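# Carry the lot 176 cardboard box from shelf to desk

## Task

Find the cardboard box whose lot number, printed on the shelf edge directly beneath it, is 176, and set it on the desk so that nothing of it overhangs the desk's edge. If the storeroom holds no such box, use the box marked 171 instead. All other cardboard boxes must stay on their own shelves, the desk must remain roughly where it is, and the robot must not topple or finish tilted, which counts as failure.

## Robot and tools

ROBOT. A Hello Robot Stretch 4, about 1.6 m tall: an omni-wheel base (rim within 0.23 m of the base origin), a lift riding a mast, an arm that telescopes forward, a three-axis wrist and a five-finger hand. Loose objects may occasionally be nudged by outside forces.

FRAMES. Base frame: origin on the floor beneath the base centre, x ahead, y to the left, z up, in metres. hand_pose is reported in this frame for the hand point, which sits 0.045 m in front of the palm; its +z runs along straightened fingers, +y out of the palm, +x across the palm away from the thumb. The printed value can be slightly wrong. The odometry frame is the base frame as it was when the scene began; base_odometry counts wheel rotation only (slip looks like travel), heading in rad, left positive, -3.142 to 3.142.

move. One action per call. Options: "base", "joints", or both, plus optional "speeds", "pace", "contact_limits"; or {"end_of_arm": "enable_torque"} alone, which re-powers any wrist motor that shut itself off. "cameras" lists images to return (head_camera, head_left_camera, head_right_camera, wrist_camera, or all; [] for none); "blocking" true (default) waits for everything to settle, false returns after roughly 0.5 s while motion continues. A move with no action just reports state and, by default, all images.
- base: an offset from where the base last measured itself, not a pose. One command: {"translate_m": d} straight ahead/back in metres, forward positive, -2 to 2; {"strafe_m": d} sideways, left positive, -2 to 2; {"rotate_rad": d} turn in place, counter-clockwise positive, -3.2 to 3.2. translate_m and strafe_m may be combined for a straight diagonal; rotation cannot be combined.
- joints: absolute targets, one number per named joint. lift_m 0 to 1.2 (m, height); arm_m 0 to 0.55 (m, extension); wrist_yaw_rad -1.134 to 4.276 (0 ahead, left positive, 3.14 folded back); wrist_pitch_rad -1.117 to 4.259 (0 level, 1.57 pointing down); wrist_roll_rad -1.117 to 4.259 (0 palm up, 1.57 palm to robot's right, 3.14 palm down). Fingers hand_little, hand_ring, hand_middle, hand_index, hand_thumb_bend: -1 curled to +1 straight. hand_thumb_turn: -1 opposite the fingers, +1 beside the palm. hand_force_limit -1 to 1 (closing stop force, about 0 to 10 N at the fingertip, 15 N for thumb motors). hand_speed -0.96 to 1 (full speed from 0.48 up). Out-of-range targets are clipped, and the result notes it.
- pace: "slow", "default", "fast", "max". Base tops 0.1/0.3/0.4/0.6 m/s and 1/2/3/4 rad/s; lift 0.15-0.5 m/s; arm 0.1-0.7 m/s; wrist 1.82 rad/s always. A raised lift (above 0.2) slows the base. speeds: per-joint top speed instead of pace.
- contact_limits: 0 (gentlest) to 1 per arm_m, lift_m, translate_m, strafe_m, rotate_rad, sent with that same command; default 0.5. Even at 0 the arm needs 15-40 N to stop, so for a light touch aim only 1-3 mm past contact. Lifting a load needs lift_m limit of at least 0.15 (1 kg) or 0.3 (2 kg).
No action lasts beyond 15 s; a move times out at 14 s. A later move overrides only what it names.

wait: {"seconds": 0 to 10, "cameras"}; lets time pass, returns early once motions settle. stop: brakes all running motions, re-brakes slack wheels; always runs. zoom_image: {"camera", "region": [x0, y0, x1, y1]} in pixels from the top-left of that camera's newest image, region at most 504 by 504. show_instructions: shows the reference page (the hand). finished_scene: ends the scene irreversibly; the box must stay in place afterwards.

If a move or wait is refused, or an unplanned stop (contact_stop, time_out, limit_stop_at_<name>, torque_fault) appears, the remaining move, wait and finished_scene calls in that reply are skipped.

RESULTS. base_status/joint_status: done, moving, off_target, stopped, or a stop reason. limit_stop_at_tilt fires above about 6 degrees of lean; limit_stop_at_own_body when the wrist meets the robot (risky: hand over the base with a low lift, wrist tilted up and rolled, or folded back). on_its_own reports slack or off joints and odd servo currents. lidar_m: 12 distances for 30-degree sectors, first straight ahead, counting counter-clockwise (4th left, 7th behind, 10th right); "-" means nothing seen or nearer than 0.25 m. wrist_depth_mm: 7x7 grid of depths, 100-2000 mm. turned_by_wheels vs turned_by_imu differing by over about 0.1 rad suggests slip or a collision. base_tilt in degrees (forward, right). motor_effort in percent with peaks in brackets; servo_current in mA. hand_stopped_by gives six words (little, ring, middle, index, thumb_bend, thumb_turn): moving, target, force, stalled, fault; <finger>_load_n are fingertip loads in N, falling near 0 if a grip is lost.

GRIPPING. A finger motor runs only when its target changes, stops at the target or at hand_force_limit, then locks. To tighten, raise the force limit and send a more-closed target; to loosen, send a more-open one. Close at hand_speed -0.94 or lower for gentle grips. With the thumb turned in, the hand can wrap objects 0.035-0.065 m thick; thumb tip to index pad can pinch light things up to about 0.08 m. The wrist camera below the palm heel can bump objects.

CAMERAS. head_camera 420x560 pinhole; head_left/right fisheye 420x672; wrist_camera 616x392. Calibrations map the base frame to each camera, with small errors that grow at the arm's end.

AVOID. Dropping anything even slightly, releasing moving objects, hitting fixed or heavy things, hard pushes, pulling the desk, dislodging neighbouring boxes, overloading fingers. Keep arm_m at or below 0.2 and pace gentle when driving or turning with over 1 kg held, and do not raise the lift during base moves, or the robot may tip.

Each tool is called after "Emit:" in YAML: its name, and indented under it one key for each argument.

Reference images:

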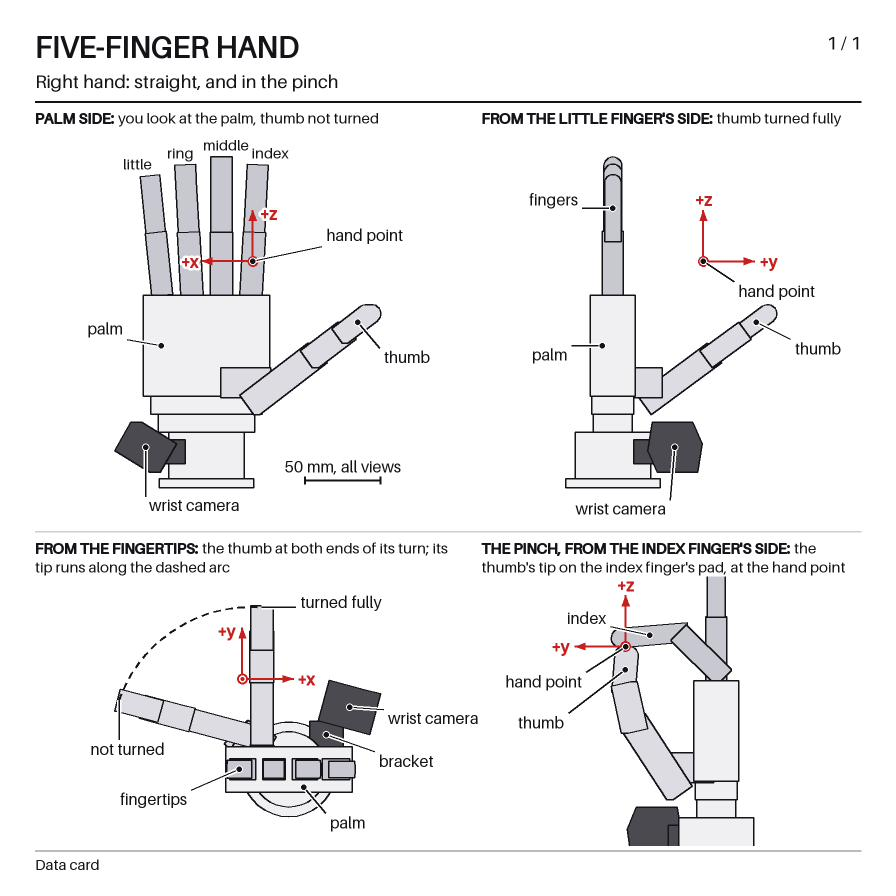

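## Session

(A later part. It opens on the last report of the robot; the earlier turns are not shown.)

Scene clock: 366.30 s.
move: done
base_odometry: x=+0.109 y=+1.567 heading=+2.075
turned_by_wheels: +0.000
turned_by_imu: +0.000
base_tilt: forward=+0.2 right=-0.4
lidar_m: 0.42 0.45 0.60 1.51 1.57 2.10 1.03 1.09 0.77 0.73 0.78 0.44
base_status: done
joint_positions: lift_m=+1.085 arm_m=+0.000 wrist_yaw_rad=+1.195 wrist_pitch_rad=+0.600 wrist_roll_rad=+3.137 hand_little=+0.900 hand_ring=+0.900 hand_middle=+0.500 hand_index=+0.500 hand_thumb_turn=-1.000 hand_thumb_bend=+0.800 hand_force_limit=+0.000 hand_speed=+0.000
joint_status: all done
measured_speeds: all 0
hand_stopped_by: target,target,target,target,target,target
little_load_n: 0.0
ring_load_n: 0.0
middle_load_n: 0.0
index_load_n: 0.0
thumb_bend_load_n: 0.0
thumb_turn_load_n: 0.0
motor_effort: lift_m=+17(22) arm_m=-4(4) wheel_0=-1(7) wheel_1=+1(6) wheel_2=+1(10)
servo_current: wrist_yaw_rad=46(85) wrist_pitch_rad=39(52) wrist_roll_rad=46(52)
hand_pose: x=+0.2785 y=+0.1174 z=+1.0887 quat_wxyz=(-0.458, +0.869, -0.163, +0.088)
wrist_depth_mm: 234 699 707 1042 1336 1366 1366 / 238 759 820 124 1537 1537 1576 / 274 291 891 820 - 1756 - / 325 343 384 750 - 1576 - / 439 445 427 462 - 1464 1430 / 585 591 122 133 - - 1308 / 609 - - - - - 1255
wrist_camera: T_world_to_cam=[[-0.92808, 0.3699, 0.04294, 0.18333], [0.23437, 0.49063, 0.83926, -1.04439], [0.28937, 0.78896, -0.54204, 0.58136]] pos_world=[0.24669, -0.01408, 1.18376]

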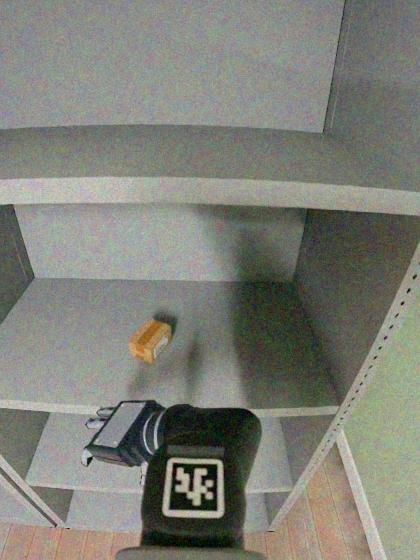

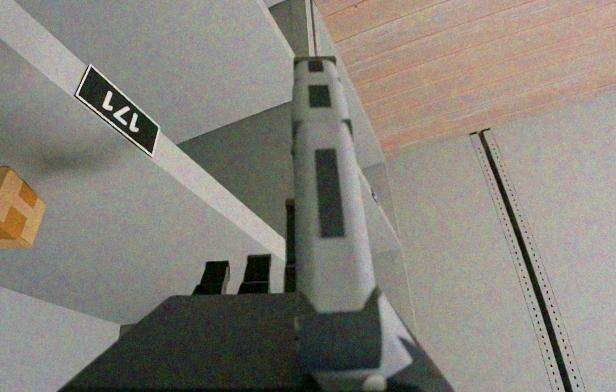

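Emit:
move:
  joints: {"arm_m": 0.325}
  speeds: {"arm_m": 0.2}
  contact_limits: {"arm_m": 0.2}
  cameras: ["head_camera", "wrist_camera"]

Emit:
zoom_image:
  camera: "head_camera"
  region: [90, 280, 210, 400]

Scene clock: 372.23 s.
move: done
base_odometry: x=+0.109 y=+1.567 heading=+2.075
turned_by_wheels: +0.000
turned_by_imu: +0.000
base_tilt: forward=+0.1 right=-0.5
lidar_m: 0.41 0.44 0.60 1.51 1.56 2.08 1.01 1.06 0.77 0.72 0.72 0.45
base_status: not commanded
joint_positions: lift_m=+1.085 arm_m=+0.325 wrist_yaw_rad=+1.195 wrist_pitch_rad=+0.600 wrist_roll_rad=+3.137 hand_little=+0.900 hand_ring=+0.900 hand_middle=+0.500 hand_index=+0.500 hand_thumb_turn=-1.000 hand_thumb_bend=+0.800 hand_force_limit=+0.000 hand_speed=+0.000
joint_status: all done
measured_speeds: all 0
hand_stopped_by: target,target,target,target,target,target
little_load_n: 0.0
ring_load_n: 0.0
middle_load_n: 0.0
index_load_n: 0.0
thumb_bend_load_n: 0.0
thumb_turn_load_n: 0.0
motor_effort: lift_m=+17(17) arm_m=+4(9) wheel_0=-1(1) wheel_1=+1(1) wheel_2=+1(1)
servo_current: wrist_yaw_rad=39(46) wrist_pitch_rad=46(52) wrist_roll_rad=46(59)
contact_limits: arm_m 0.2
hand_pose: x=+0.6034 y=+0.1174 z=+1.0887 quat_wxyz=(-0.458, +0.869, -0.163, +0.088)
wrist_depth_mm: 200 201 198 184 187 208 - / 227 232 222 121 191 245 245 / 271 277 282 210 291 294 297 / 320 340 347 351 - 368 392 / 334 404 424 404 - 492 488 / 315 373 123 133 - 492 462 / 304 - - - - - 436
wrist_camera: T_world_to_cam=[[-0.92808, 0.3699, 0.04294, 0.48487], [0.23437, 0.49063, 0.83926, -1.12054], [0.28937, 0.78896, -0.54204, 0.48734]] pos_world=[0.57159, -0.01408, 1.18376]

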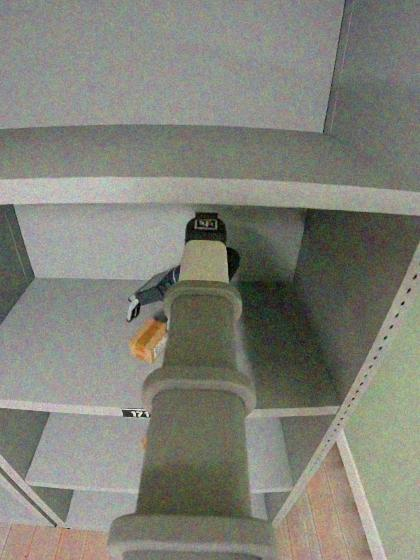

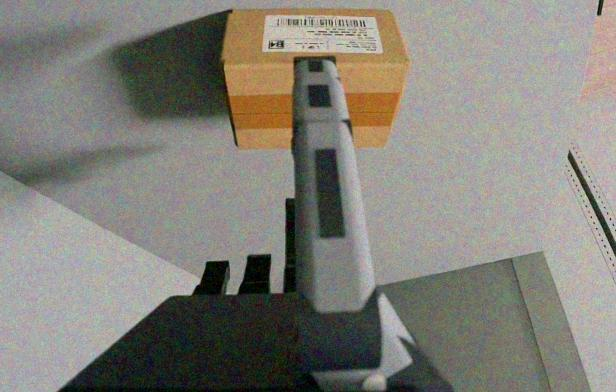

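Scaled by 4.200 from the camera's image (finer frame: 1200x1600).

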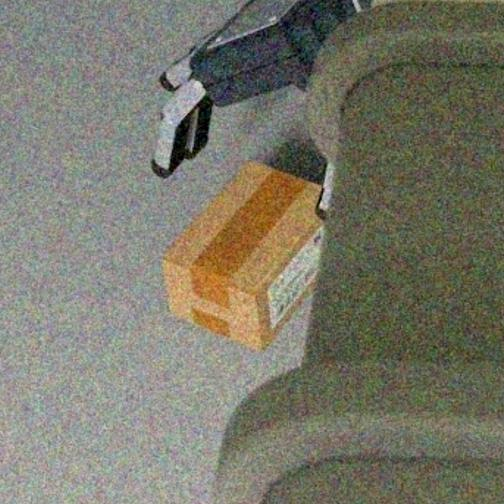

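Emit:
move:
  joints: {"hand_index": 0.72, "hand_middle": 0.72, "lift_m": 1.06}
  pace: "slow"
  contact_limits: {"lift_m": 0.2}
  cameras: ["head_camera", "wrist_camera", "head_left_camera"]

Emit:
zoom_image:
  camera: "head_camera"
  region: [110, 290, 180, 380]

Scene clock: 402.93 s.
move: done
base_odometry: x=+0.109 y=+1.567 heading=+2.075
turned_by_wheels: +0.000
turned_by_imu: +0.000
base_tilt: forward=+0.2 right=-0.5
lidar_m: 0.40 0.45 0.62 1.50 1.56 2.12 1.01 1.08 0.77 0.72 0.74 0.44
base_status: not commanded
joint_positions: lift_m=+1.060 arm_m=+0.325 wrist_yaw_rad=+1.195 wrist_pitch_rad=+0.600 wrist_roll_rad=+3.137 hand_little=+0.900 hand_ring=+0.900 hand_middle=+0.720 hand_index=+0.720 hand_thumb_turn=-1.000 hand_thumb_bend=+0.800 hand_force_limit=+0.000 hand_speed=+0.000
joint_status: all done
measured_speeds: all 0
hand_stopped_by: target,target,target,target,target,target
little_load_n: 0.0
ring_load_n: 0.0
middle_load_n: 0.0
index_load_n: 0.0
thumb_bend_load_n: 0.0
thumb_turn_load_n: 0.0
motor_effort: lift_m=+17(19) arm_m=+5(5) wheel_0=-1(1) wheel_1=+1(1) wheel_2=+1(1)
servo_current: wrist_yaw_rad=39(46) wrist_pitch_rad=46(52) wrist_roll_rad=65(65)
contact_limits: arm_m 0.2; lift_m 0.2
hand_pose: x=+0.6034 y=+0.1174 z=+1.0637 quat_wxyz=(-0.458, +0.869, -0.163, +0.088)
wrist_depth_mm: 173 176 177 178 180 186 - / 197 202 169 120 166 213 213 / 236 241 186 172 244 255 257 / 290 294 301 306 - 320 325 / 334 379 368 351 - 421 436 / 317 370 122 133 - 488 462 / 304 - - - - - 439
pictures: head_camera, head_left_camera, wrist_camera
wrist_camera: T_world_to_cam=[[-0.92808, 0.3699, 0.04294, 0.48594], [0.23437, 0.49063, 0.83926, -1.09956], [0.28937, 0.78896, -0.54204, 0.47379]] pos_world=[0.57159, -0.01408, 1.15876]

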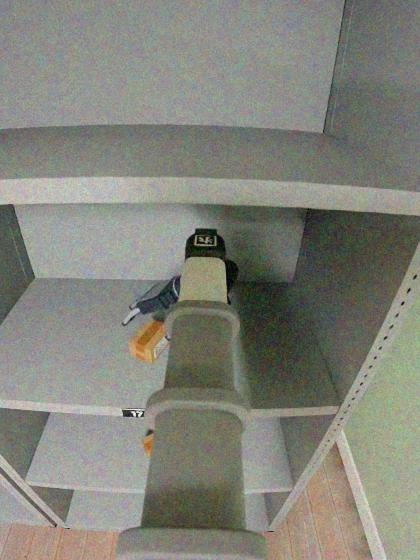

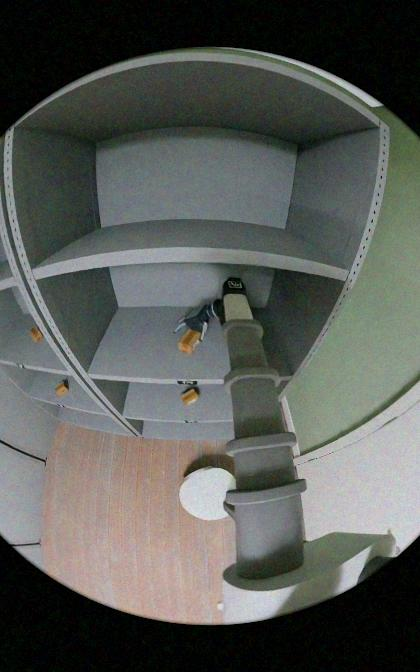

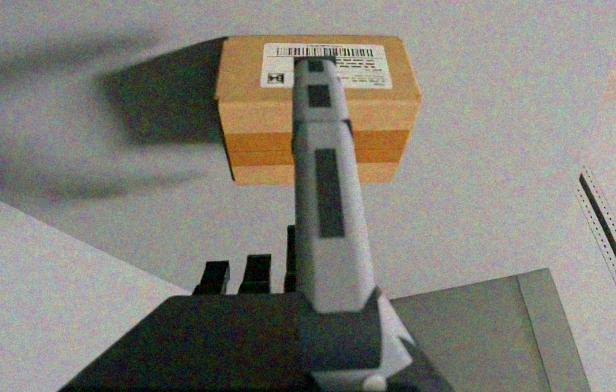

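Scaled by 5.600 from the camera's image (finer frame: 1200x1600).

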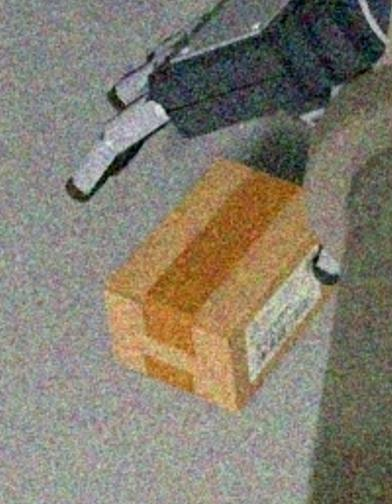

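Emit:
move:
  joints: {"lift_m": 1.022}
  pace: "slow"
  contact_limits: {"lift_m": 0.2}
  cameras: ["head_camera", "wrist_camera"]

Emit:
zoom_image:
  camera: "head_camera"
  region: [110, 290, 180, 380]

Scene clock: 407.77 s.
move: done
base_odometry: x=+0.109 y=+1.567 heading=+2.075
turned_by_wheels: +0.000
turned_by_imu: +0.000
base_tilt: forward=+0.1 right=-0.5
lidar_m: 0.43 0.45 0.61 1.51 1.58 2.09 1.02 1.04 0.76 0.71 0.74 0.48
base_status: not commanded
joint_positions: lift_m=+1.022 arm_m=+0.325 wrist_yaw_rad=+1.195 wrist_pitch_rad=+0.600 wrist_roll_rad=+3.137 hand_little=+0.900 hand_ring=+0.900 hand_middle=+0.720 hand_index=+0.720 hand_thumb_turn=-1.000 hand_thumb_bend=+0.800 hand_force_limit=+0.000 hand_speed=+0.000
joint_status: all done
measured_speeds: all 0
hand_stopped_by: target,target,target,target,target,target
little_load_n: 0.0
ring_load_n: 0.0
middle_load_n: 0.0
index_load_n: 0.0
thumb_bend_load_n: 0.0
thumb_turn_load_n: 0.0
motor_effort: lift_m=+17(19) arm_m=+5(5) wheel_0=-1(1) wheel_1=+1(1) wheel_2=+1(1)
servo_current: wrist_yaw_rad=39(46) wrist_pitch_rad=52(52) wrist_roll_rad=46(52)
contact_limits: arm_m 0.2; lift_m 0.2
hand_pose: x=+0.6034 y=+0.1174 z=+1.0257 quat_wxyz=(-0.458, +0.869, -0.163, +0.088)
wrist_depth_mm: 133 135 139 142 139 139 - / 152 155 156 121 157 163 163 / 181 185 149 - 145 196 206 / 223 227 157 142 140 255 249 / 290 296 281 186 - 327 340 / 317 359 122 133 - 466 459 / 303 - - - - - 439
wrist_camera: T_world_to_cam=[[-0.92808, 0.3699, 0.04294, 0.48757], [0.23437, 0.49063, 0.83926, -1.06766], [0.28937, 0.78896, -0.54204, 0.45319]] pos_world=[0.57159, -0.01408, 1.12076]

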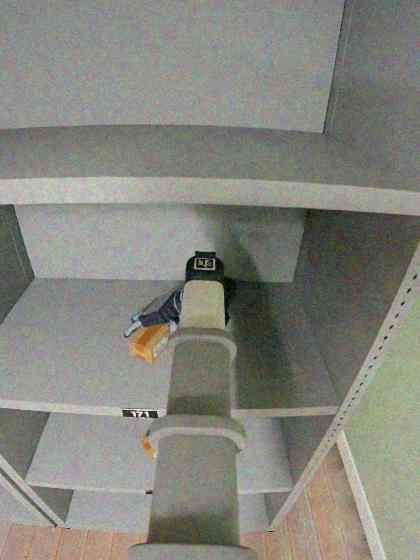

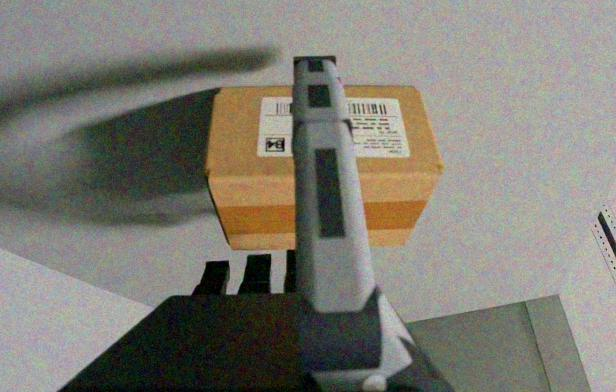

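Scaled by 5.600 from the camera's image (finer frame: 1200x1600).

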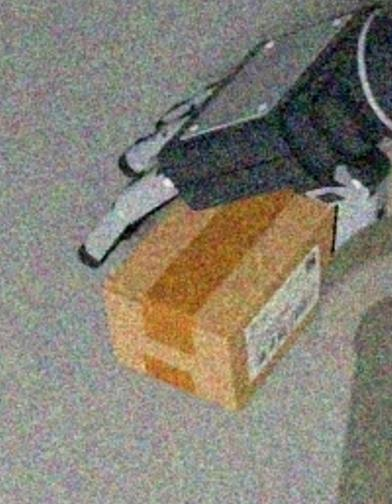

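Emit:
move:
  joints: {"hand_speed": -0.94, "hand_force_limit": -0.5, "hand_index": 0.0, "hand_middle": 0.0, "hand_thumb_bend": 0.0}
  cameras: ["head_camera", "wrist_camera"]

Emit:
zoom_image:
  camera: "head_camera"
  region: [110, 290, 180, 380]

Scene clock: 418.73 s.
move: off_target
base_odometry: x=+0.109 y=+1.567 heading=+2.075
turned_by_wheels: +0.000
turned_by_imu: +0.000
base_tilt: forward=+0.2 right=-0.5
lidar_m: 0.42 0.46 0.62 1.50 1.58 2.09 1.04 1.07 0.76 0.72 0.74 0.45
base_status: not commanded
joint_positions: lift_m=+1.022 arm_m=+0.325 wrist_yaw_rad=+1.195 wrist_pitch_rad=+0.600 wrist_roll_rad=+3.137 hand_little=+0.900 hand_ring=+0.900 hand_middle=+0.293 hand_index=+0.298 hand_thumb_turn=-1.000 hand_thumb_bend=+0.604 hand_force_limit=-0.500 hand_speed=-0.940
joint_status: hand_middle off_target (ended at +0.293, target +0.000); hand_index off_target (ended at +0.298, target +0.000); hand_thumb_bend off_target (ended at +0.604, target +0.000); the others done
measured_speeds: all 0
hand_stopped_by: target,target,force,force,force,target
little_load_n: 0.0
ring_load_n: 0.0
middle_load_n: 3.5
index_load_n: 2.0
thumb_bend_load_n: 9.0
thumb_turn_load_n: 0.0
motor_effort: lift_m=+17(17) arm_m=+4(5) wheel_0=-1(1) wheel_1=+1(1) wheel_2=+1(1)
servo_current: wrist_yaw_rad=39(46) wrist_pitch_rad=39(52) wrist_roll_rad=39(59)
contact_limits: arm_m 0.2; lift_m 0.2
hand_pose: x=+0.6034 y=+0.1174 z=+1.0257 quat_wxyz=(-0.458, +0.869, -0.163, +0.088)
wrist_depth_mm: 133 135 139 143 141 146 - / 151 155 151 147 150 166 167 / 180 185 140 128 133 201 204 / 221 227 149 143 143 254 258 / 286 293 281 176 - 336 355 / 315 355 122 133 - 477 452 / 303 - - - - - 436
wrist_camera: T_world_to_cam=[[-0.92808, 0.3699, 0.04294, 0.48757], [0.23437, 0.49063, 0.83926, -1.06766], [0.28937, 0.78896, -0.54204, 0.45319]] pos_world=[0.57159, -0.01408, 1.12076]

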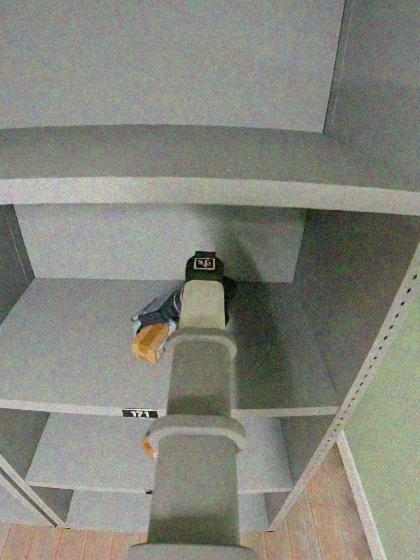

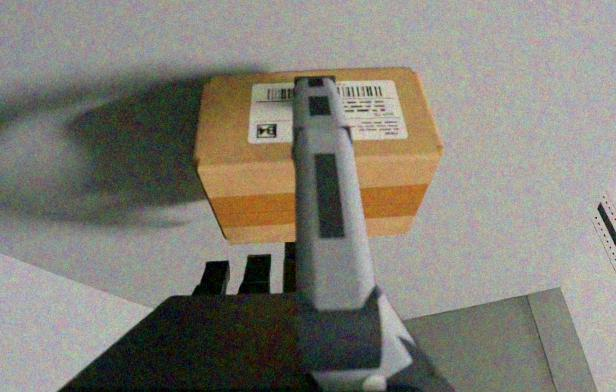

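Scaled by 5.600 from the camera's image (finer frame: 1200x1600).

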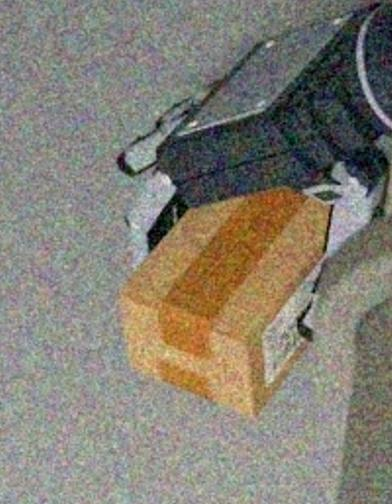

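Emit:
move:
  joints: {"lift_m": 1.045}
  pace: "slow"
  contact_limits: {"lift_m": 0.4}
  cameras: ["head_camera", "wrist_camera"]

Emit:
zoom_image:
  camera: "head_camera"
  region: [110, 290, 180, 380]

Scene clock: 422.23 s.
move: done
base_odometry: x=+0.109 y=+1.567 heading=+2.075
turned_by_wheels: +0.000
turned_by_imu: +0.000
base_tilt: forward=+0.1 right=-0.5
lidar_m: 0.43 0.45 0.62 1.49 1.57 2.09 1.03 1.08 0.77 0.72 0.75 0.46
base_status: not commanded
joint_positions: lift_m=+1.045 arm_m=+0.325 wrist_yaw_rad=+1.195 wrist_pitch_rad=+0.600 wrist_roll_rad=+3.137 hand_little=+0.900 hand_ring=+0.900 hand_middle=+0.293 hand_index=+0.298 hand_thumb_turn=-1.000 hand_thumb_bend=+0.605 hand_force_limit=-0.500 hand_speed=-0.940
joint_status: all done
measured_speeds: all 0
hand_stopped_by: target,target,force,force,force,target
little_load_n: 0.0
ring_load_n: 0.0
middle_load_n: 3.0
index_load_n: 2.0
thumb_bend_load_n: 9.0
thumb_turn_load_n: 0.5
motor_effort: lift_m=+25(27) arm_m=+4(5) wheel_0=-1(1) wheel_1=+1(1) wheel_2=+1(1)
servo_current: wrist_yaw_rad=39(46) wrist_pitch_rad=46(52) wrist_roll_rad=26(46)
contact_limits: arm_m 0.2; lift_m 0.4
hand_pose: x=+0.6034 y=+0.1174 z=+1.0480 quat_wxyz=(-0.458, +0.869, -0.163, +0.088)
wrist_depth_mm: 157 160 160 162 163 168 - / 178 181 175 150 150 191 191 / 212 217 137 129 133 230 232 / 260 266 150 143 143 289 293 / 322 345 327 175 - 379 392 / 317 370 122 133 - 484 462 / 304 - - - - - 439
wrist_camera: T_world_to_cam=[[-0.92808, 0.36989, 0.04293, 0.48662], [0.2345, 0.49099, 0.83901, -1.08616], [0.28927, 0.78874, -0.54242, 0.46578]] pos_world=[0.5716, -0.01408, 1.14306]

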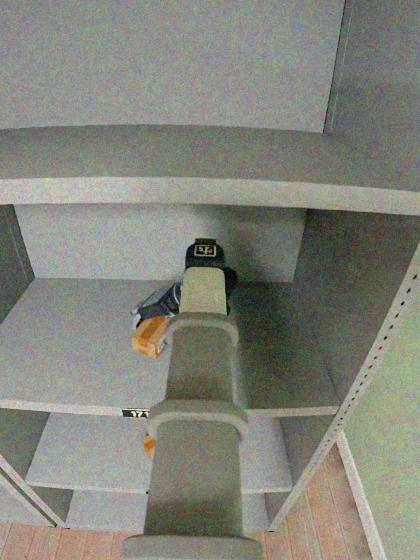

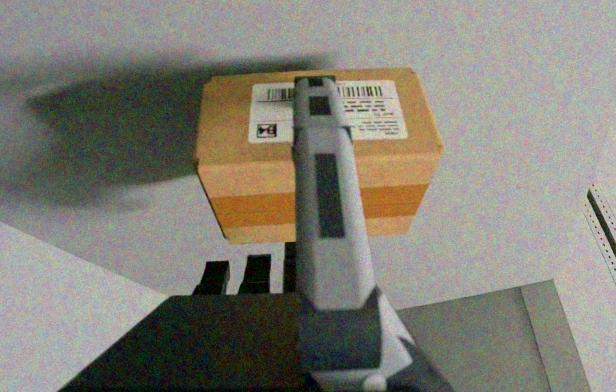

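Scaled by 5.600 from the camera's image (finer frame: 1200x1600).

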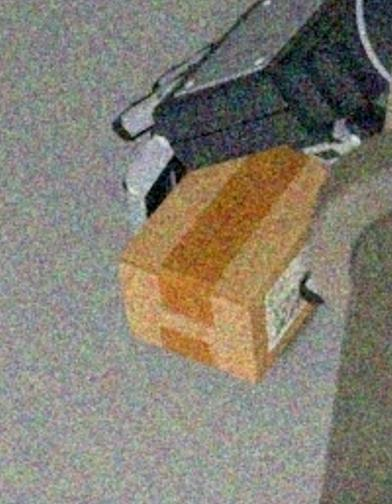

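Emit:
move:
  joints: {"lift_m": 1.09}
  pace: "slow"
  cameras: []

Emit:
move:
  joints: {"arm_m": 0.0}
  speeds: {"arm_m": 0.15}
  cameras: ["head_camera", "head_left_camera", "head_right_camera", "wrist_camera"]

Scene clock: 429.10 s.
move: done
base_odometry: x=+0.109 y=+1.567 heading=+2.075
turned_by_wheels: +0.000
turned_by_imu: +0.000
base_tilt: forward=+0.2 right=-0.5
lidar_m: 0.42 0.45 0.61 1.51 1.58 2.11 1.02 1.06 0.78 0.71 0.74 0.46
base_status: not commanded
joint_positions: lift_m=+1.090 arm_m=+0.325 wrist_yaw_rad=+1.195 wrist_pitch_rad=+0.600 wrist_roll_rad=+3.137 hand_little=+0.900 hand_ring=+0.900 hand_middle=+0.293 hand_index=+0.298 hand_thumb_turn=-1.000 hand_thumb_bend=+0.605 hand_force_limit=-0.500 hand_speed=-0.940
joint_status: all done
measured_speeds: all 0
hand_stopped_by: target,target,force,force,force,target
little_load_n: 0.0
ring_load_n: 0.0
middle_load_n: 3.0
index_load_n: 2.0
thumb_bend_load_n: 9.0
thumb_turn_load_n: 1.0
motor_effort: lift_m=+25(27) arm_m=+4(5) wheel_0=-1(1) wheel_1=+1(1) wheel_2=+1(1)
servo_current: wrist_yaw_rad=39(46) wrist_pitch_rad=46(52) wrist_roll_rad=39(59)
contact_limits: arm_m 0.2
hand_pose: x=+0.6034 y=+0.1174 z=+1.0930 quat_wxyz=(-0.458, +0.869, -0.163, +0.088)
wrist_depth_mm: 204 207 211 212 213 213 - / 231 236 228 150 150 249 250 / 276 282 137 129 133 301 314 / 327 343 150 144 143 375 421 / 336 404 427 176 - 496 488 / 317 370 122 133 - 492 466 / 304 - - - - - 439

Scene clock: 431.93 s.
move: done
base_odometry: x=+0.109 y=+1.567 heading=+2.075
turned_by_wheels: +0.000
turned_by_imu: +0.000
base_tilt: forward=+0.2 right=-0.5
lidar_m: 0.42 0.45 0.62 1.51 1.55 2.10 1.00 1.06 0.75 0.70 0.73 0.46
base_status: not commanded
joint_positions: lift_m=+1.090 arm_m=+0.000 wrist_yaw_rad=+1.195 wrist_pitch_rad=+0.600 wrist_roll_rad=+3.137 hand_little=+0.900 hand_ring=+0.900 hand_middle=+0.293 hand_index=+0.298 hand_thumb_turn=-1.000 hand_thumb_bend=+0.605 hand_force_limit=-0.500 hand_speed=-0.940
joint_status: all done
measured_speeds: all 0
hand_stopped_by: target,target,force,force,force,target
little_load_n: 0.0
ring_load_n: 0.0
middle_load_n: 2.5
index_load_n: 1.5
thumb_bend_load_n: 9.0
thumb_turn_load_n: 0.5
motor_effort: lift_m=+25(25) arm_m=-5(10) wheel_0=-1(1) wheel_1=+1(1) wheel_2=+1(1)
servo_current: wrist_yaw_rad=39(46) wrist_pitch_rad=46(52) wrist_roll_rad=39(52)
hand_pose: x=+0.2785 y=+0.1174 z=+1.0930 quat_wxyz=(-0.458, +0.869, -0.163, +0.088)
wrist_depth_mm: 234 707 707 1042 1366 1366 1336 / 241 759 768 150 150 1576 1537 / 278 296 138 128 133 1756 - / 343 349 150 143 143 1618 - / 449 455 433 176 - 1499 1397 / 591 597 122 133 - - 1308 / 609 - - - - - 1255
wrist_camera: T_world_to_cam=[[-0.92808, 0.36989, 0.04293, 0.18316], [0.2345, 0.49099, 0.83901, -1.04773], [0.28927, 0.78874, -0.54242, 0.58417]] pos_world=[0.2467, -0.01408, 1.18806]

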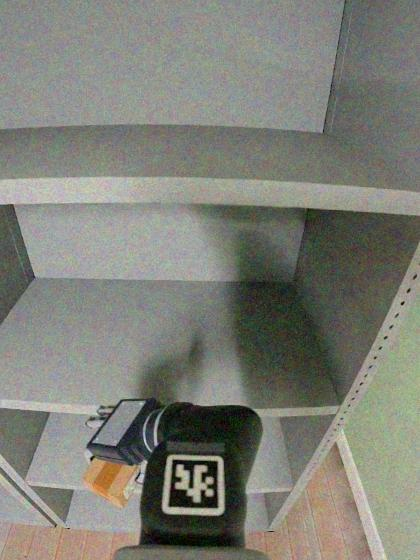

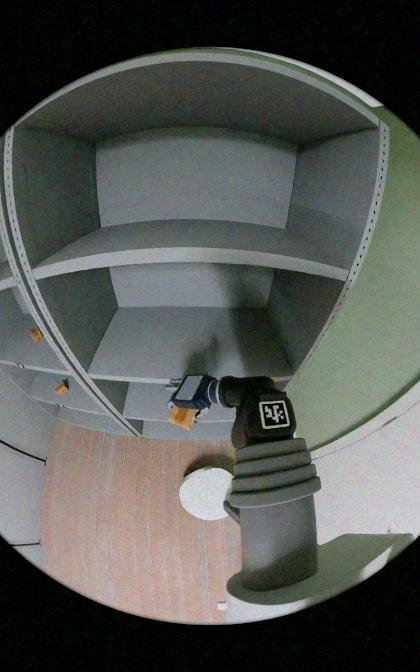

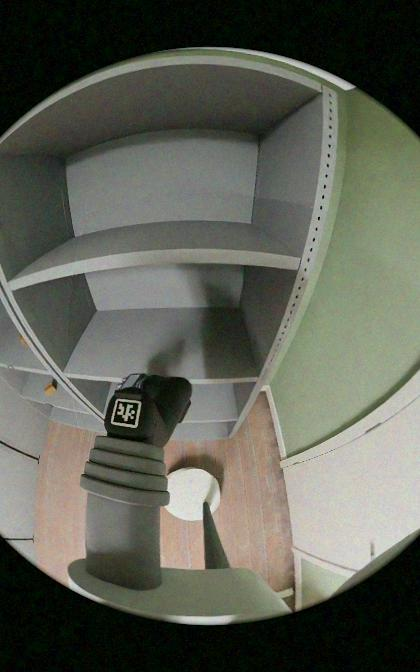

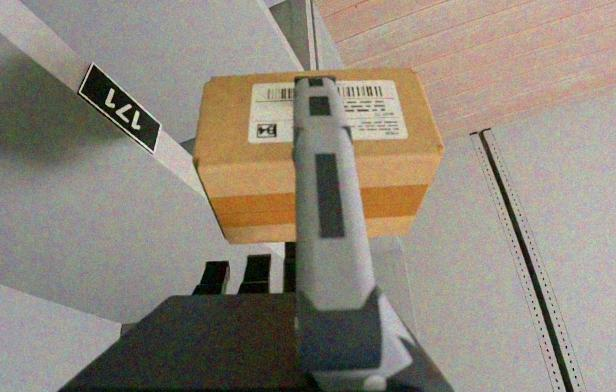

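Emit:
move:
  base: {"translate_m": -0.2}
  cameras: []

Emit:
move:
  base: {"rotate_rad": -3.142}
  joints: {"lift_m": 1.0}
  pace: "slow"
  cameras: ["head_camera", "head_left_camera", "wrist_camera"]

Scene clock: 448.77 s.
move: done
base_odometry: x=+0.206 y=+1.392 heading=+2.075
turned_by_wheels: +0.000
turned_by_imu: +0.000
base_tilt: forward=+0.1 right=-0.5
lidar_m: 0.61 0.64 0.86 1.52 1.57 2.10 0.82 0.87 0.74 0.73 0.76 0.66
base_status: done
joint_positions: lift_m=+1.090 arm_m=+0.000 wrist_yaw_rad=+1.195 wrist_pitch_rad=+0.600 wrist_roll_rad=+3.137 hand_little=+0.900 hand_ring=+0.900 hand_middle=+0.293 hand_index=+0.298 hand_thumb_turn=-1.000 hand_thumb_bend=+0.605 hand_force_limit=-0.500 hand_speed=-0.940
joint_status: not commanded
measured_speeds: all 0
hand_stopped_by: target,target,force,force,force,target
little_load_n: 0.0
ring_load_n: 0.0
middle_load_n: 3.0
index_load_n: 2.0
thumb_bend_load_n: 9.0
thumb_turn_load_n: 1.0
motor_effort: lift_m=+25(25) arm_m=-5(5) wheel_0=+1(6) wheel_1=+0(6) wheel_2=-1(12)
servo_current: wrist_yaw_rad=33(46) wrist_pitch_rad=39(52) wrist_roll_rad=33(59)
hand_pose: x=+0.2785 y=+0.1174 z=+1.0930 quat_wxyz=(-0.458, +0.869, -0.163, +0.088)
wrist_depth_mm: 683 707 1182 1308 1336 1366 1366 / 778 809 798 150 150 1537 1576 / 904 946 138 129 133 - - / 878 960 150 143 143 - - / 449 517 741 176 - 1537 - / 647 597 122 133 - 1366 - / 768 - - - - - -

Scene clock: 453.20 s.
move: done
base_odometry: x=+0.206 y=+1.392 heading=-1.066
turned_by_wheels: -3.142
turned_by_imu: -3.128
base_tilt: forward=+0.1 right=-0.5
lidar_m: 0.82 0.85 0.75 0.71 0.77 0.66 0.61 0.66 0.93 1.50 1.58 2.14
base_status: done
joint_positions: lift_m=+1.000 arm_m=+0.000 wrist_yaw_rad=+1.195 wrist_pitch_rad=+0.600 wrist_roll_rad=+3.137 hand_little=+0.900 hand_ring=+0.900 hand_middle=+0.293 hand_index=+0.298 hand_thumb_turn=-1.000 hand_thumb_bend=+0.605 hand_force_limit=-0.500 hand_speed=-0.940
joint_status: all done
measured_speeds: all 0
hand_stopped_by: target,target,force,force,force,target
little_load_n: 0.0
ring_load_n: 0.0
middle_load_n: 3.0
index_load_n: 2.0
thumb_bend_load_n: 9.5
thumb_turn_load_n: 0.5
motor_effort: lift_m=+18(26) arm_m=-4(5) wheel_0=+2(7) wheel_1=+1(6) wheel_2=+2(10)
servo_current: wrist_yaw_rad=39(46) wrist_pitch_rad=46(52) wrist_roll_rad=46(59)
hand_pose: x=+0.2785 y=+0.1174 z=+1.0036 quat_wxyz=(-0.458, +0.869, -0.163, +0.088)
wrist_depth_mm: 1182 1138 1205 1205 1182 - - / 1255 1366 1308 150 146 - - / 842 1499 134 129 133 - - / - - 142 143 143 - - / - - 174 176 - - - / - - 122 133 - - - / - - - - - - -
wrist_camera: T_world_to_cam=[[-0.92812, 0.3698, 0.04295, 0.18698], [0.23447, 0.49102, 0.839, -0.97271], [0.28917, 0.78876, -0.54243, 0.53572]] pos_world=[0.2467, -0.01408, 1.09866]

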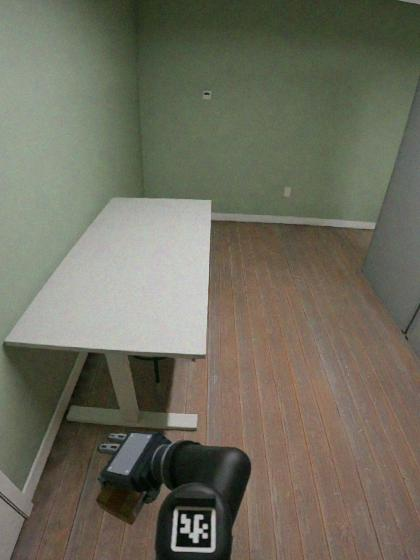

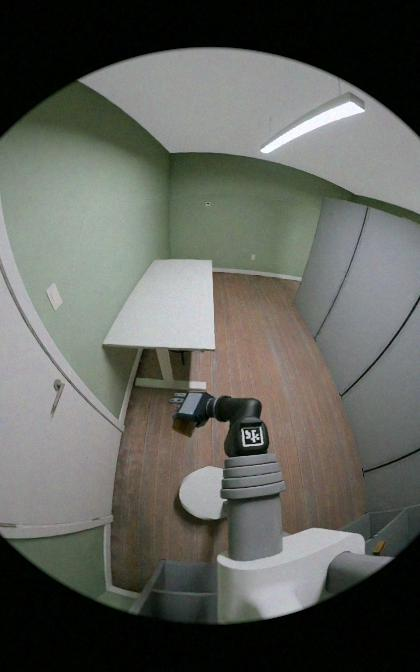

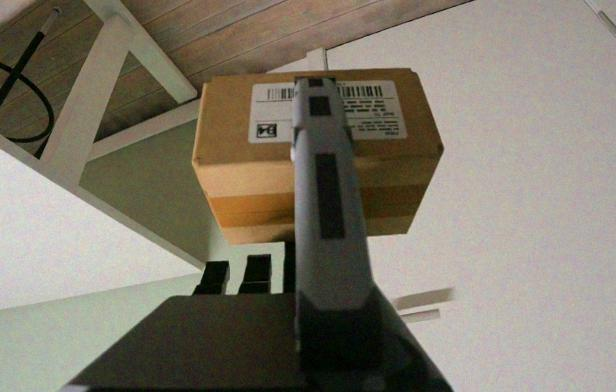

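Emit:
move:
  base: {"translate_m": 0.25, "strafe_m": 0.08}
  joints: {"lift_m": 0.89}
  cameras: []

Emit:
move:
  joints: {"arm_m": 0.44}
  speeds: {"arm_m": 0.2}
  contact_limits: {"arm_m": 0.2}
  cameras: ["head_camera", "wrist_camera"]

Scene clock: 466.30 s.
move: done
base_odometry: x=+0.397 y=+1.212 heading=-1.066
turned_by_wheels: +0.000
turned_by_imu: +0.000
base_tilt: forward=+0.1 right=-0.5
lidar_m: 0.59 0.61 0.69 0.60 0.67 0.91 0.86 0.93 1.31 1.57 1.65 2.27
base_status: done
joint_positions: lift_m=+0.890 arm_m=+0.000 wrist_yaw_rad=+1.195 wrist_pitch_rad=+0.600 wrist_roll_rad=+3.137 hand_little=+0.900 hand_ring=+0.900 hand_middle=+0.293 hand_index=+0.298 hand_thumb_turn=-1.000 hand_thumb_bend=+0.605 hand_force_limit=-0.500 hand_speed=-0.940
joint_status: all done
measured_speeds: all 0
hand_stopped_by: target,target,force,force,force,target
little_load_n: 0.0
ring_load_n: 0.0
middle_load_n: 3.0
index_load_n: 2.0
thumb_bend_load_n: 9.0
thumb_turn_load_n: 1.0
motor_effort: lift_m=+18(20) arm_m=-4(5) wheel_0=+1(5) wheel_1=-1(9) wheel_2=+1(13)
servo_current: wrist_yaw_rad=33(46) wrist_pitch_rad=46(52) wrist_roll_rad=52(59)
hand_pose: x=+0.2784 y=+0.1174 z=+0.8936 quat_wxyz=(-0.458, +0.869, -0.163, +0.088)
wrist_depth_mm: 1042 820 1078 1118 1060 - - / 1160 707 1160 147 150 - - / - 621 134 129 133 - - / - - 142 143 143 - - / - - 174 175 - - - / - - 122 133 - - - / - - - - - - -

Scene clock: 469.30 s.
move: done
base_odometry: x=+0.397 y=+1.212 heading=-1.066
turned_by_wheels: +0.000
turned_by_imu: +0.000
base_tilt: forward=+0.1 right=-0.5
lidar_m: 0.56 0.61 0.68 0.59 0.66 0.94 0.88 0.92 1.26 1.59 1.65 2.27
base_status: not commanded
joint_positions: lift_m=+0.890 arm_m=+0.440 wrist_yaw_rad=+1.195 wrist_pitch_rad=+0.600 wrist_roll_rad=+3.137 hand_little=+0.900 hand_ring=+0.900 hand_middle=+0.293 hand_index=+0.298 hand_thumb_turn=-1.000 hand_thumb_bend=+0.605 hand_force_limit=-0.500 hand_speed=-0.940
joint_status: all done
measured_speeds: all 0
hand_stopped_by: target,target,force,force,force,target
little_load_n: 0.0
ring_load_n: 0.0
middle_load_n: 3.0
index_load_n: 2.0
thumb_bend_load_n: 9.0
thumb_turn_load_n: 0.5
motor_effort: lift_m=+18(18) arm_m=+5(9) wheel_0=+1(2) wheel_1=-1(1) wheel_2=+1(1)
servo_current: wrist_yaw_rad=39(46) wrist_pitch_rad=52(59) wrist_roll_rad=20(52)
contact_limits: arm_m 0.2
hand_pose: x=+0.7183 y=+0.1174 z=+0.8936 quat_wxyz=(-0.458, +0.869, -0.163, +0.088)
wrist_depth_mm: - - - - - - - / - - 147 143 146 - - / - - 134 128 133 - - / - - 142 143 143 - - / - - 174 175 - - - / - - 122 133 - - - / - - - - - - -
wrist_camera: T_world_to_cam=[[-0.92812, 0.3698, 0.04295, 0.59998], [0.23447, 0.49102, 0.839, -0.98356], [0.28917, 0.78876, -0.54243, 0.34884]] pos_world=[0.6866, -0.01408, 0.98866]

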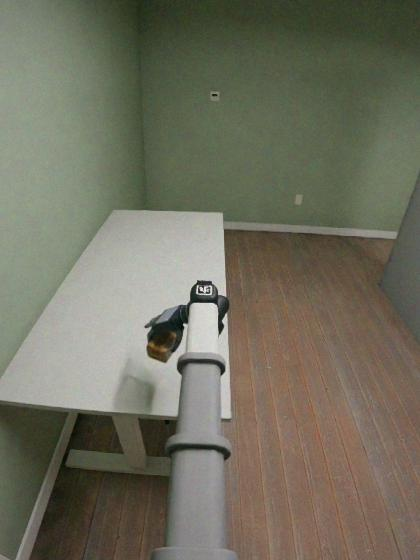

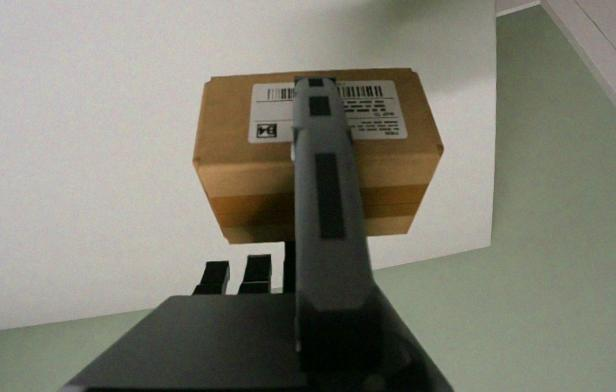

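Emit:
zoom_image:
  camera: "head_camera"
  region: [200, 380, 260, 440]

Emit:
zoom_image:
  camera: "head_camera"
  region: [0, 360, 100, 440]

Scaled by 8.400 from the camera's image (finer frame: 1200x1600).

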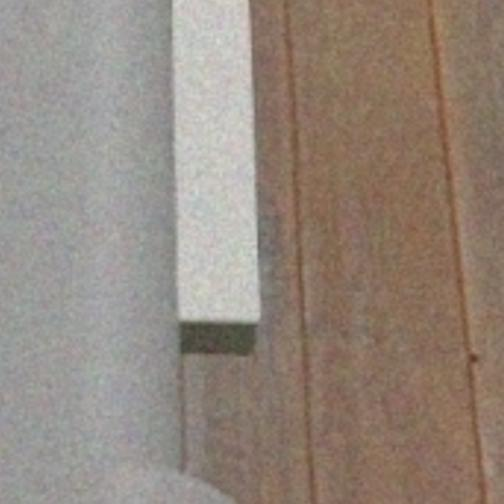

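Scaled by 5.040 from the camera's image (finer frame: 1200x1600).

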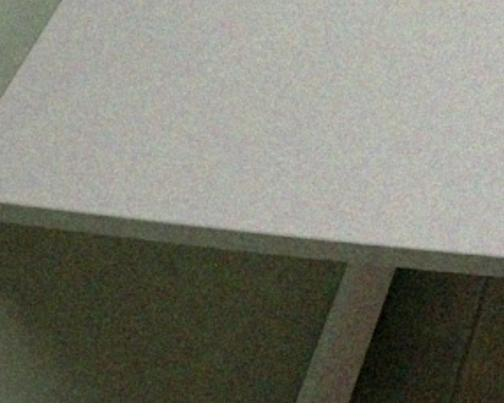

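Emit:
move:
  joints: {"lift_m": 0.80, "arm_m": 0.50}
  pace: "slow"
  contact_limits: {"lift_m": 0.1}
  cameras: ["head_camera", "wrist_camera"]

Emit:
zoom_image:
  camera: "head_camera"
  region: [120, 300, 200, 400]

Scene clock: 489.77 s.
move: done
base_odometry: x=+0.397 y=+1.212 heading=-1.066
turned_by_wheels: +0.000
turned_by_imu: +0.000
base_tilt: forward=+0.1 right=-0.5
lidar_m: 0.57 0.61 0.67 0.60 0.68 0.92 0.86 0.90 1.25 1.58 1.65 2.25
base_status: not commanded
joint_positions: lift_m=+0.800 arm_m=+0.500 wrist_yaw_rad=+1.195 wrist_pitch_rad=+0.600 wrist_roll_rad=+3.137 hand_little=+0.900 hand_ring=+0.900 hand_middle=+0.293 hand_index=+0.298 hand_thumb_turn=-1.000 hand_thumb_bend=+0.605 hand_force_limit=-0.500 hand_speed=-0.940
joint_status: all done
measured_speeds: all 0
hand_stopped_by: target,target,force,force,force,target
little_load_n: 0.0
ring_load_n: 0.0
middle_load_n: 3.0
index_load_n: 2.0
thumb_bend_load_n: 9.0
thumb_turn_load_n: 0.5
motor_effort: lift_m=+17(20) arm_m=+5(8) wheel_0=+1(2) wheel_1=-1(1) wheel_2=+1(1)
servo_current: wrist_yaw_rad=33(46) wrist_pitch_rad=46(52) wrist_roll_rad=33(52)
contact_limits: lift_m 0.1
hand_pose: x=+0.7783 y=+0.1174 z=+0.8036 quat_wxyz=(-0.458, +0.869, -0.163, +0.088)
wrist_depth_mm: - - - - - - - / - - 147 143 146 - - / - - 134 129 133 - - / - - 143 143 142 - - / - - 174 175 - - - / - - 122 133 - - - / - - - - - - -
wrist_camera: T_world_to_cam=[[-0.92812, 0.3698, 0.04295, 0.65954], [0.23447, 0.49102, 0.839, -0.92212], [0.28917, 0.78876, -0.54243, 0.28267]] pos_world=[0.7466, -0.01408, 0.89866]

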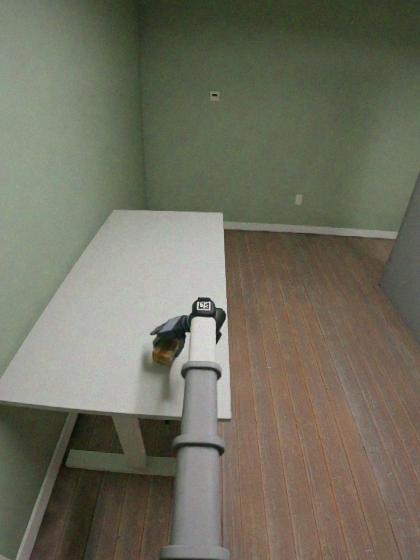

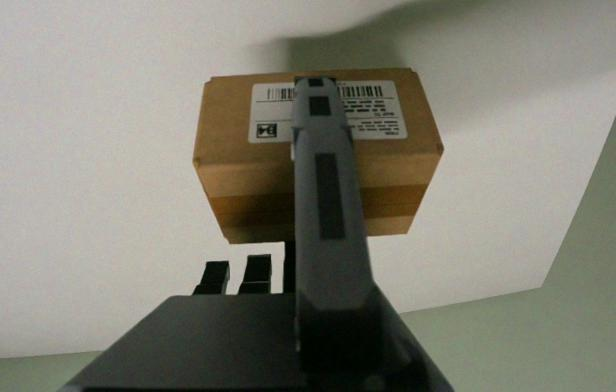

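Scaled by 5.040 from the camera's image (finer frame: 1200x1600).

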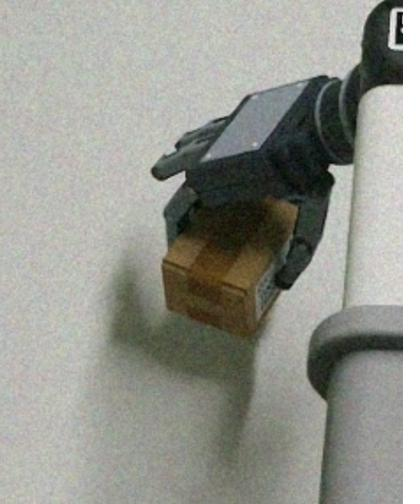

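Emit:
move:
  joints: {"lift_m": 0.771}
  pace: "slow"
  contact_limits: {"lift_m": 0.1}
  cameras: ["head_camera", "wrist_camera"]

Emit:
zoom_image:
  camera: "head_camera"
  region: [120, 300, 200, 400]

Scene clock: 497.33 s.
move: done
base_odometry: x=+0.397 y=+1.212 heading=-1.066
turned_by_wheels: +0.000
turned_by_imu: +0.000
base_tilt: forward=+0.1 right=-0.5
lidar_m: 0.58 0.62 0.65 0.62 0.67 0.92 0.88 0.91 1.28 1.58 1.65 2.26
base_status: not commanded
joint_positions: lift_m=+0.771 arm_m=+0.500 wrist_yaw_rad=+1.195 wrist_pitch_rad=+0.600 wrist_roll_rad=+3.137 hand_little=+0.900 hand_ring=+0.900 hand_middle=+0.293 hand_index=+0.298 hand_thumb_turn=-1.000 hand_thumb_bend=+0.605 hand_force_limit=-0.500 hand_speed=-0.940
joint_status: all done
measured_speeds: all 0
hand_stopped_by: target,target,force,force,force,target
little_load_n: 0.0
ring_load_n: 0.0
middle_load_n: 3.0
index_load_n: 1.5
thumb_bend_load_n: 9.0
thumb_turn_load_n: 0.5
motor_effort: lift_m=+18(19) arm_m=+5(5) wheel_0=+1(1) wheel_1=-1(1) wheel_2=+1(1)
servo_current: wrist_yaw_rad=39(46) wrist_pitch_rad=52(52) wrist_roll_rad=46(52)
contact_limits: lift_m 0.1
hand_pose: x=+0.7783 y=+0.1174 z=+0.7746 quat_wxyz=(-0.458, +0.869, -0.163, +0.088)
wrist_depth_mm: - - - - - - - / - - 147 143 146 - - / - - 134 128 133 - - / - - 142 144 143 - - / - - 174 176 - - - / - - 122 133 - - - / - - - - - - -
wrist_camera: T_world_to_cam=[[-0.92812, 0.3698, 0.04295, 0.66078], [0.23447, 0.49102, 0.839, -0.89779], [0.28917, 0.78876, -0.54243, 0.26694]] pos_world=[0.7466, -0.01408, 0.86966]

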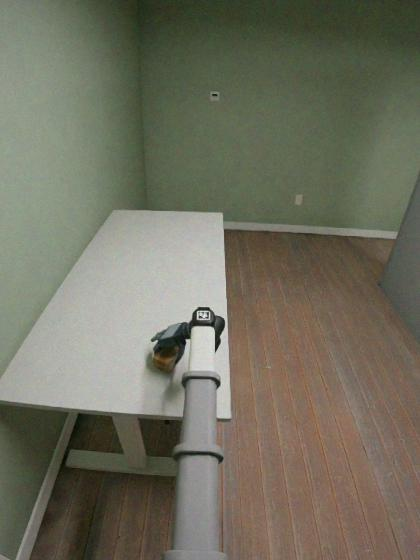

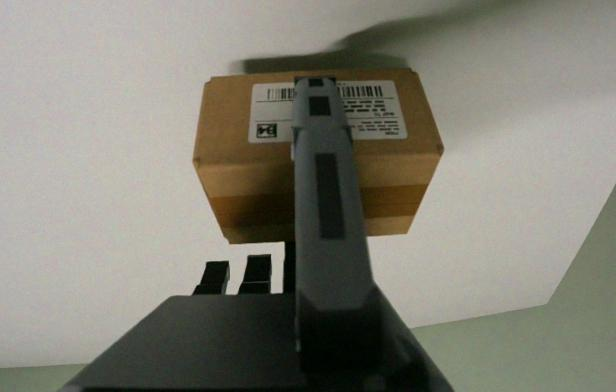

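Scaled by 5.040 from the camera's image (finer frame: 1200x1600).

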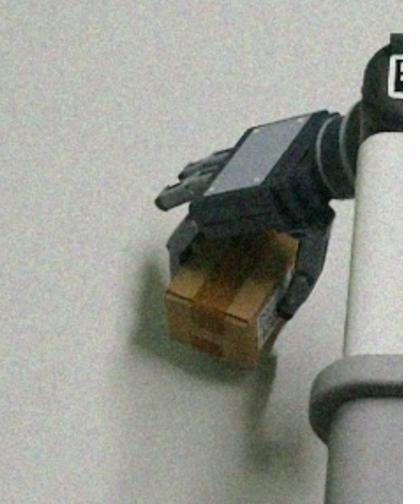

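Emit:
move:
  joints: {"lift_m": 0.764}
  pace: "slow"
  contact_limits: {"lift_m": 0.05}
  cameras: ["head_camera", "wrist_camera"]

Emit:
zoom_image:
  camera: "wrist_camera"
  region: [180, 20, 460, 120]

Scene clock: 500.77 s.
move: done
base_odometry: x=+0.397 y=+1.212 heading=-1.066
turned_by_wheels: +0.000
turned_by_imu: +0.000
base_tilt: forward=+0.2 right=-0.5
lidar_m: 0.58 0.61 0.68 0.61 0.68 0.92 0.88 0.92 1.28 1.59 1.66 2.30
base_status: not commanded
joint_positions: lift_m=+0.764 arm_m=+0.500 wrist_yaw_rad=+1.195 wrist_pitch_rad=+0.600 wrist_roll_rad=+3.137 hand_little=+0.900 hand_ring=+0.900 hand_middle=+0.293 hand_index=+0.298 hand_thumb_turn=-1.000 hand_thumb_bend=+0.605 hand_force_limit=-0.500 hand_speed=-0.940
joint_status: all done
measured_speeds: all 0
hand_stopped_by: target,target,force,force,force,target
little_load_n: 0.0
ring_load_n: 0.0
middle_load_n: 3.0
index_load_n: 2.0
thumb_bend_load_n: 9.0
thumb_turn_load_n: 1.0
motor_effort: lift_m=+18(18) arm_m=+5(5) wheel_0=+1(2) wheel_1=-1(1) wheel_2=+1(1)
servo_current: wrist_yaw_rad=46(46) wrist_pitch_rad=46(46) wrist_roll_rad=46(52)
contact_limits: lift_m 0.05
hand_pose: x=+0.7783 y=+0.1174 z=+0.7676 quat_wxyz=(-0.458, +0.869, -0.163, +0.088)
wrist_depth_mm: - - - - - - - / - - 147 143 146 - - / - - 134 128 133 - - / - - 143 143 143 - - / - - 174 175 - - - / - - 122 133 - - - / - - - - - - -
wrist_camera: T_world_to_cam=[[-0.92812, 0.3698, 0.04295, 0.66108], [0.23447, 0.49102, 0.839, -0.89191], [0.28917, 0.78876, -0.54243, 0.26314]] pos_world=[0.7466, -0.01408, 0.86266]

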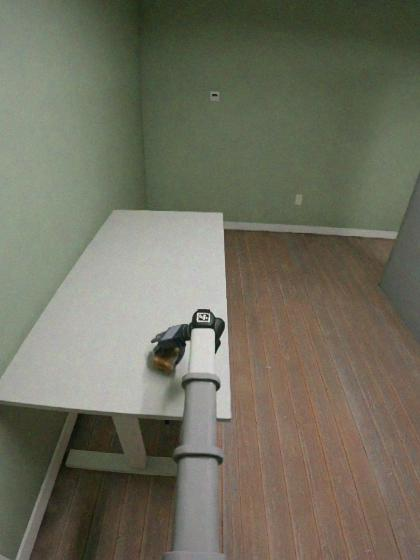

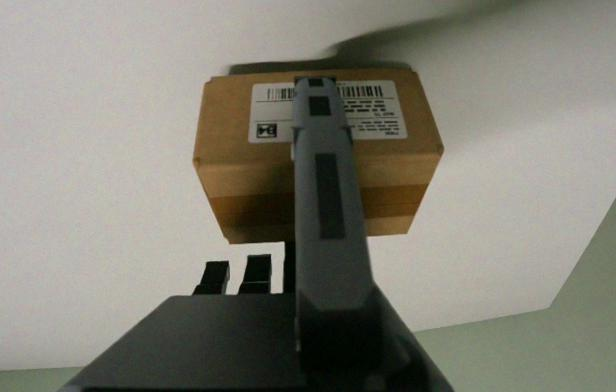

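Scaled by 1.800.

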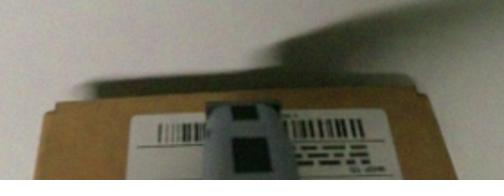

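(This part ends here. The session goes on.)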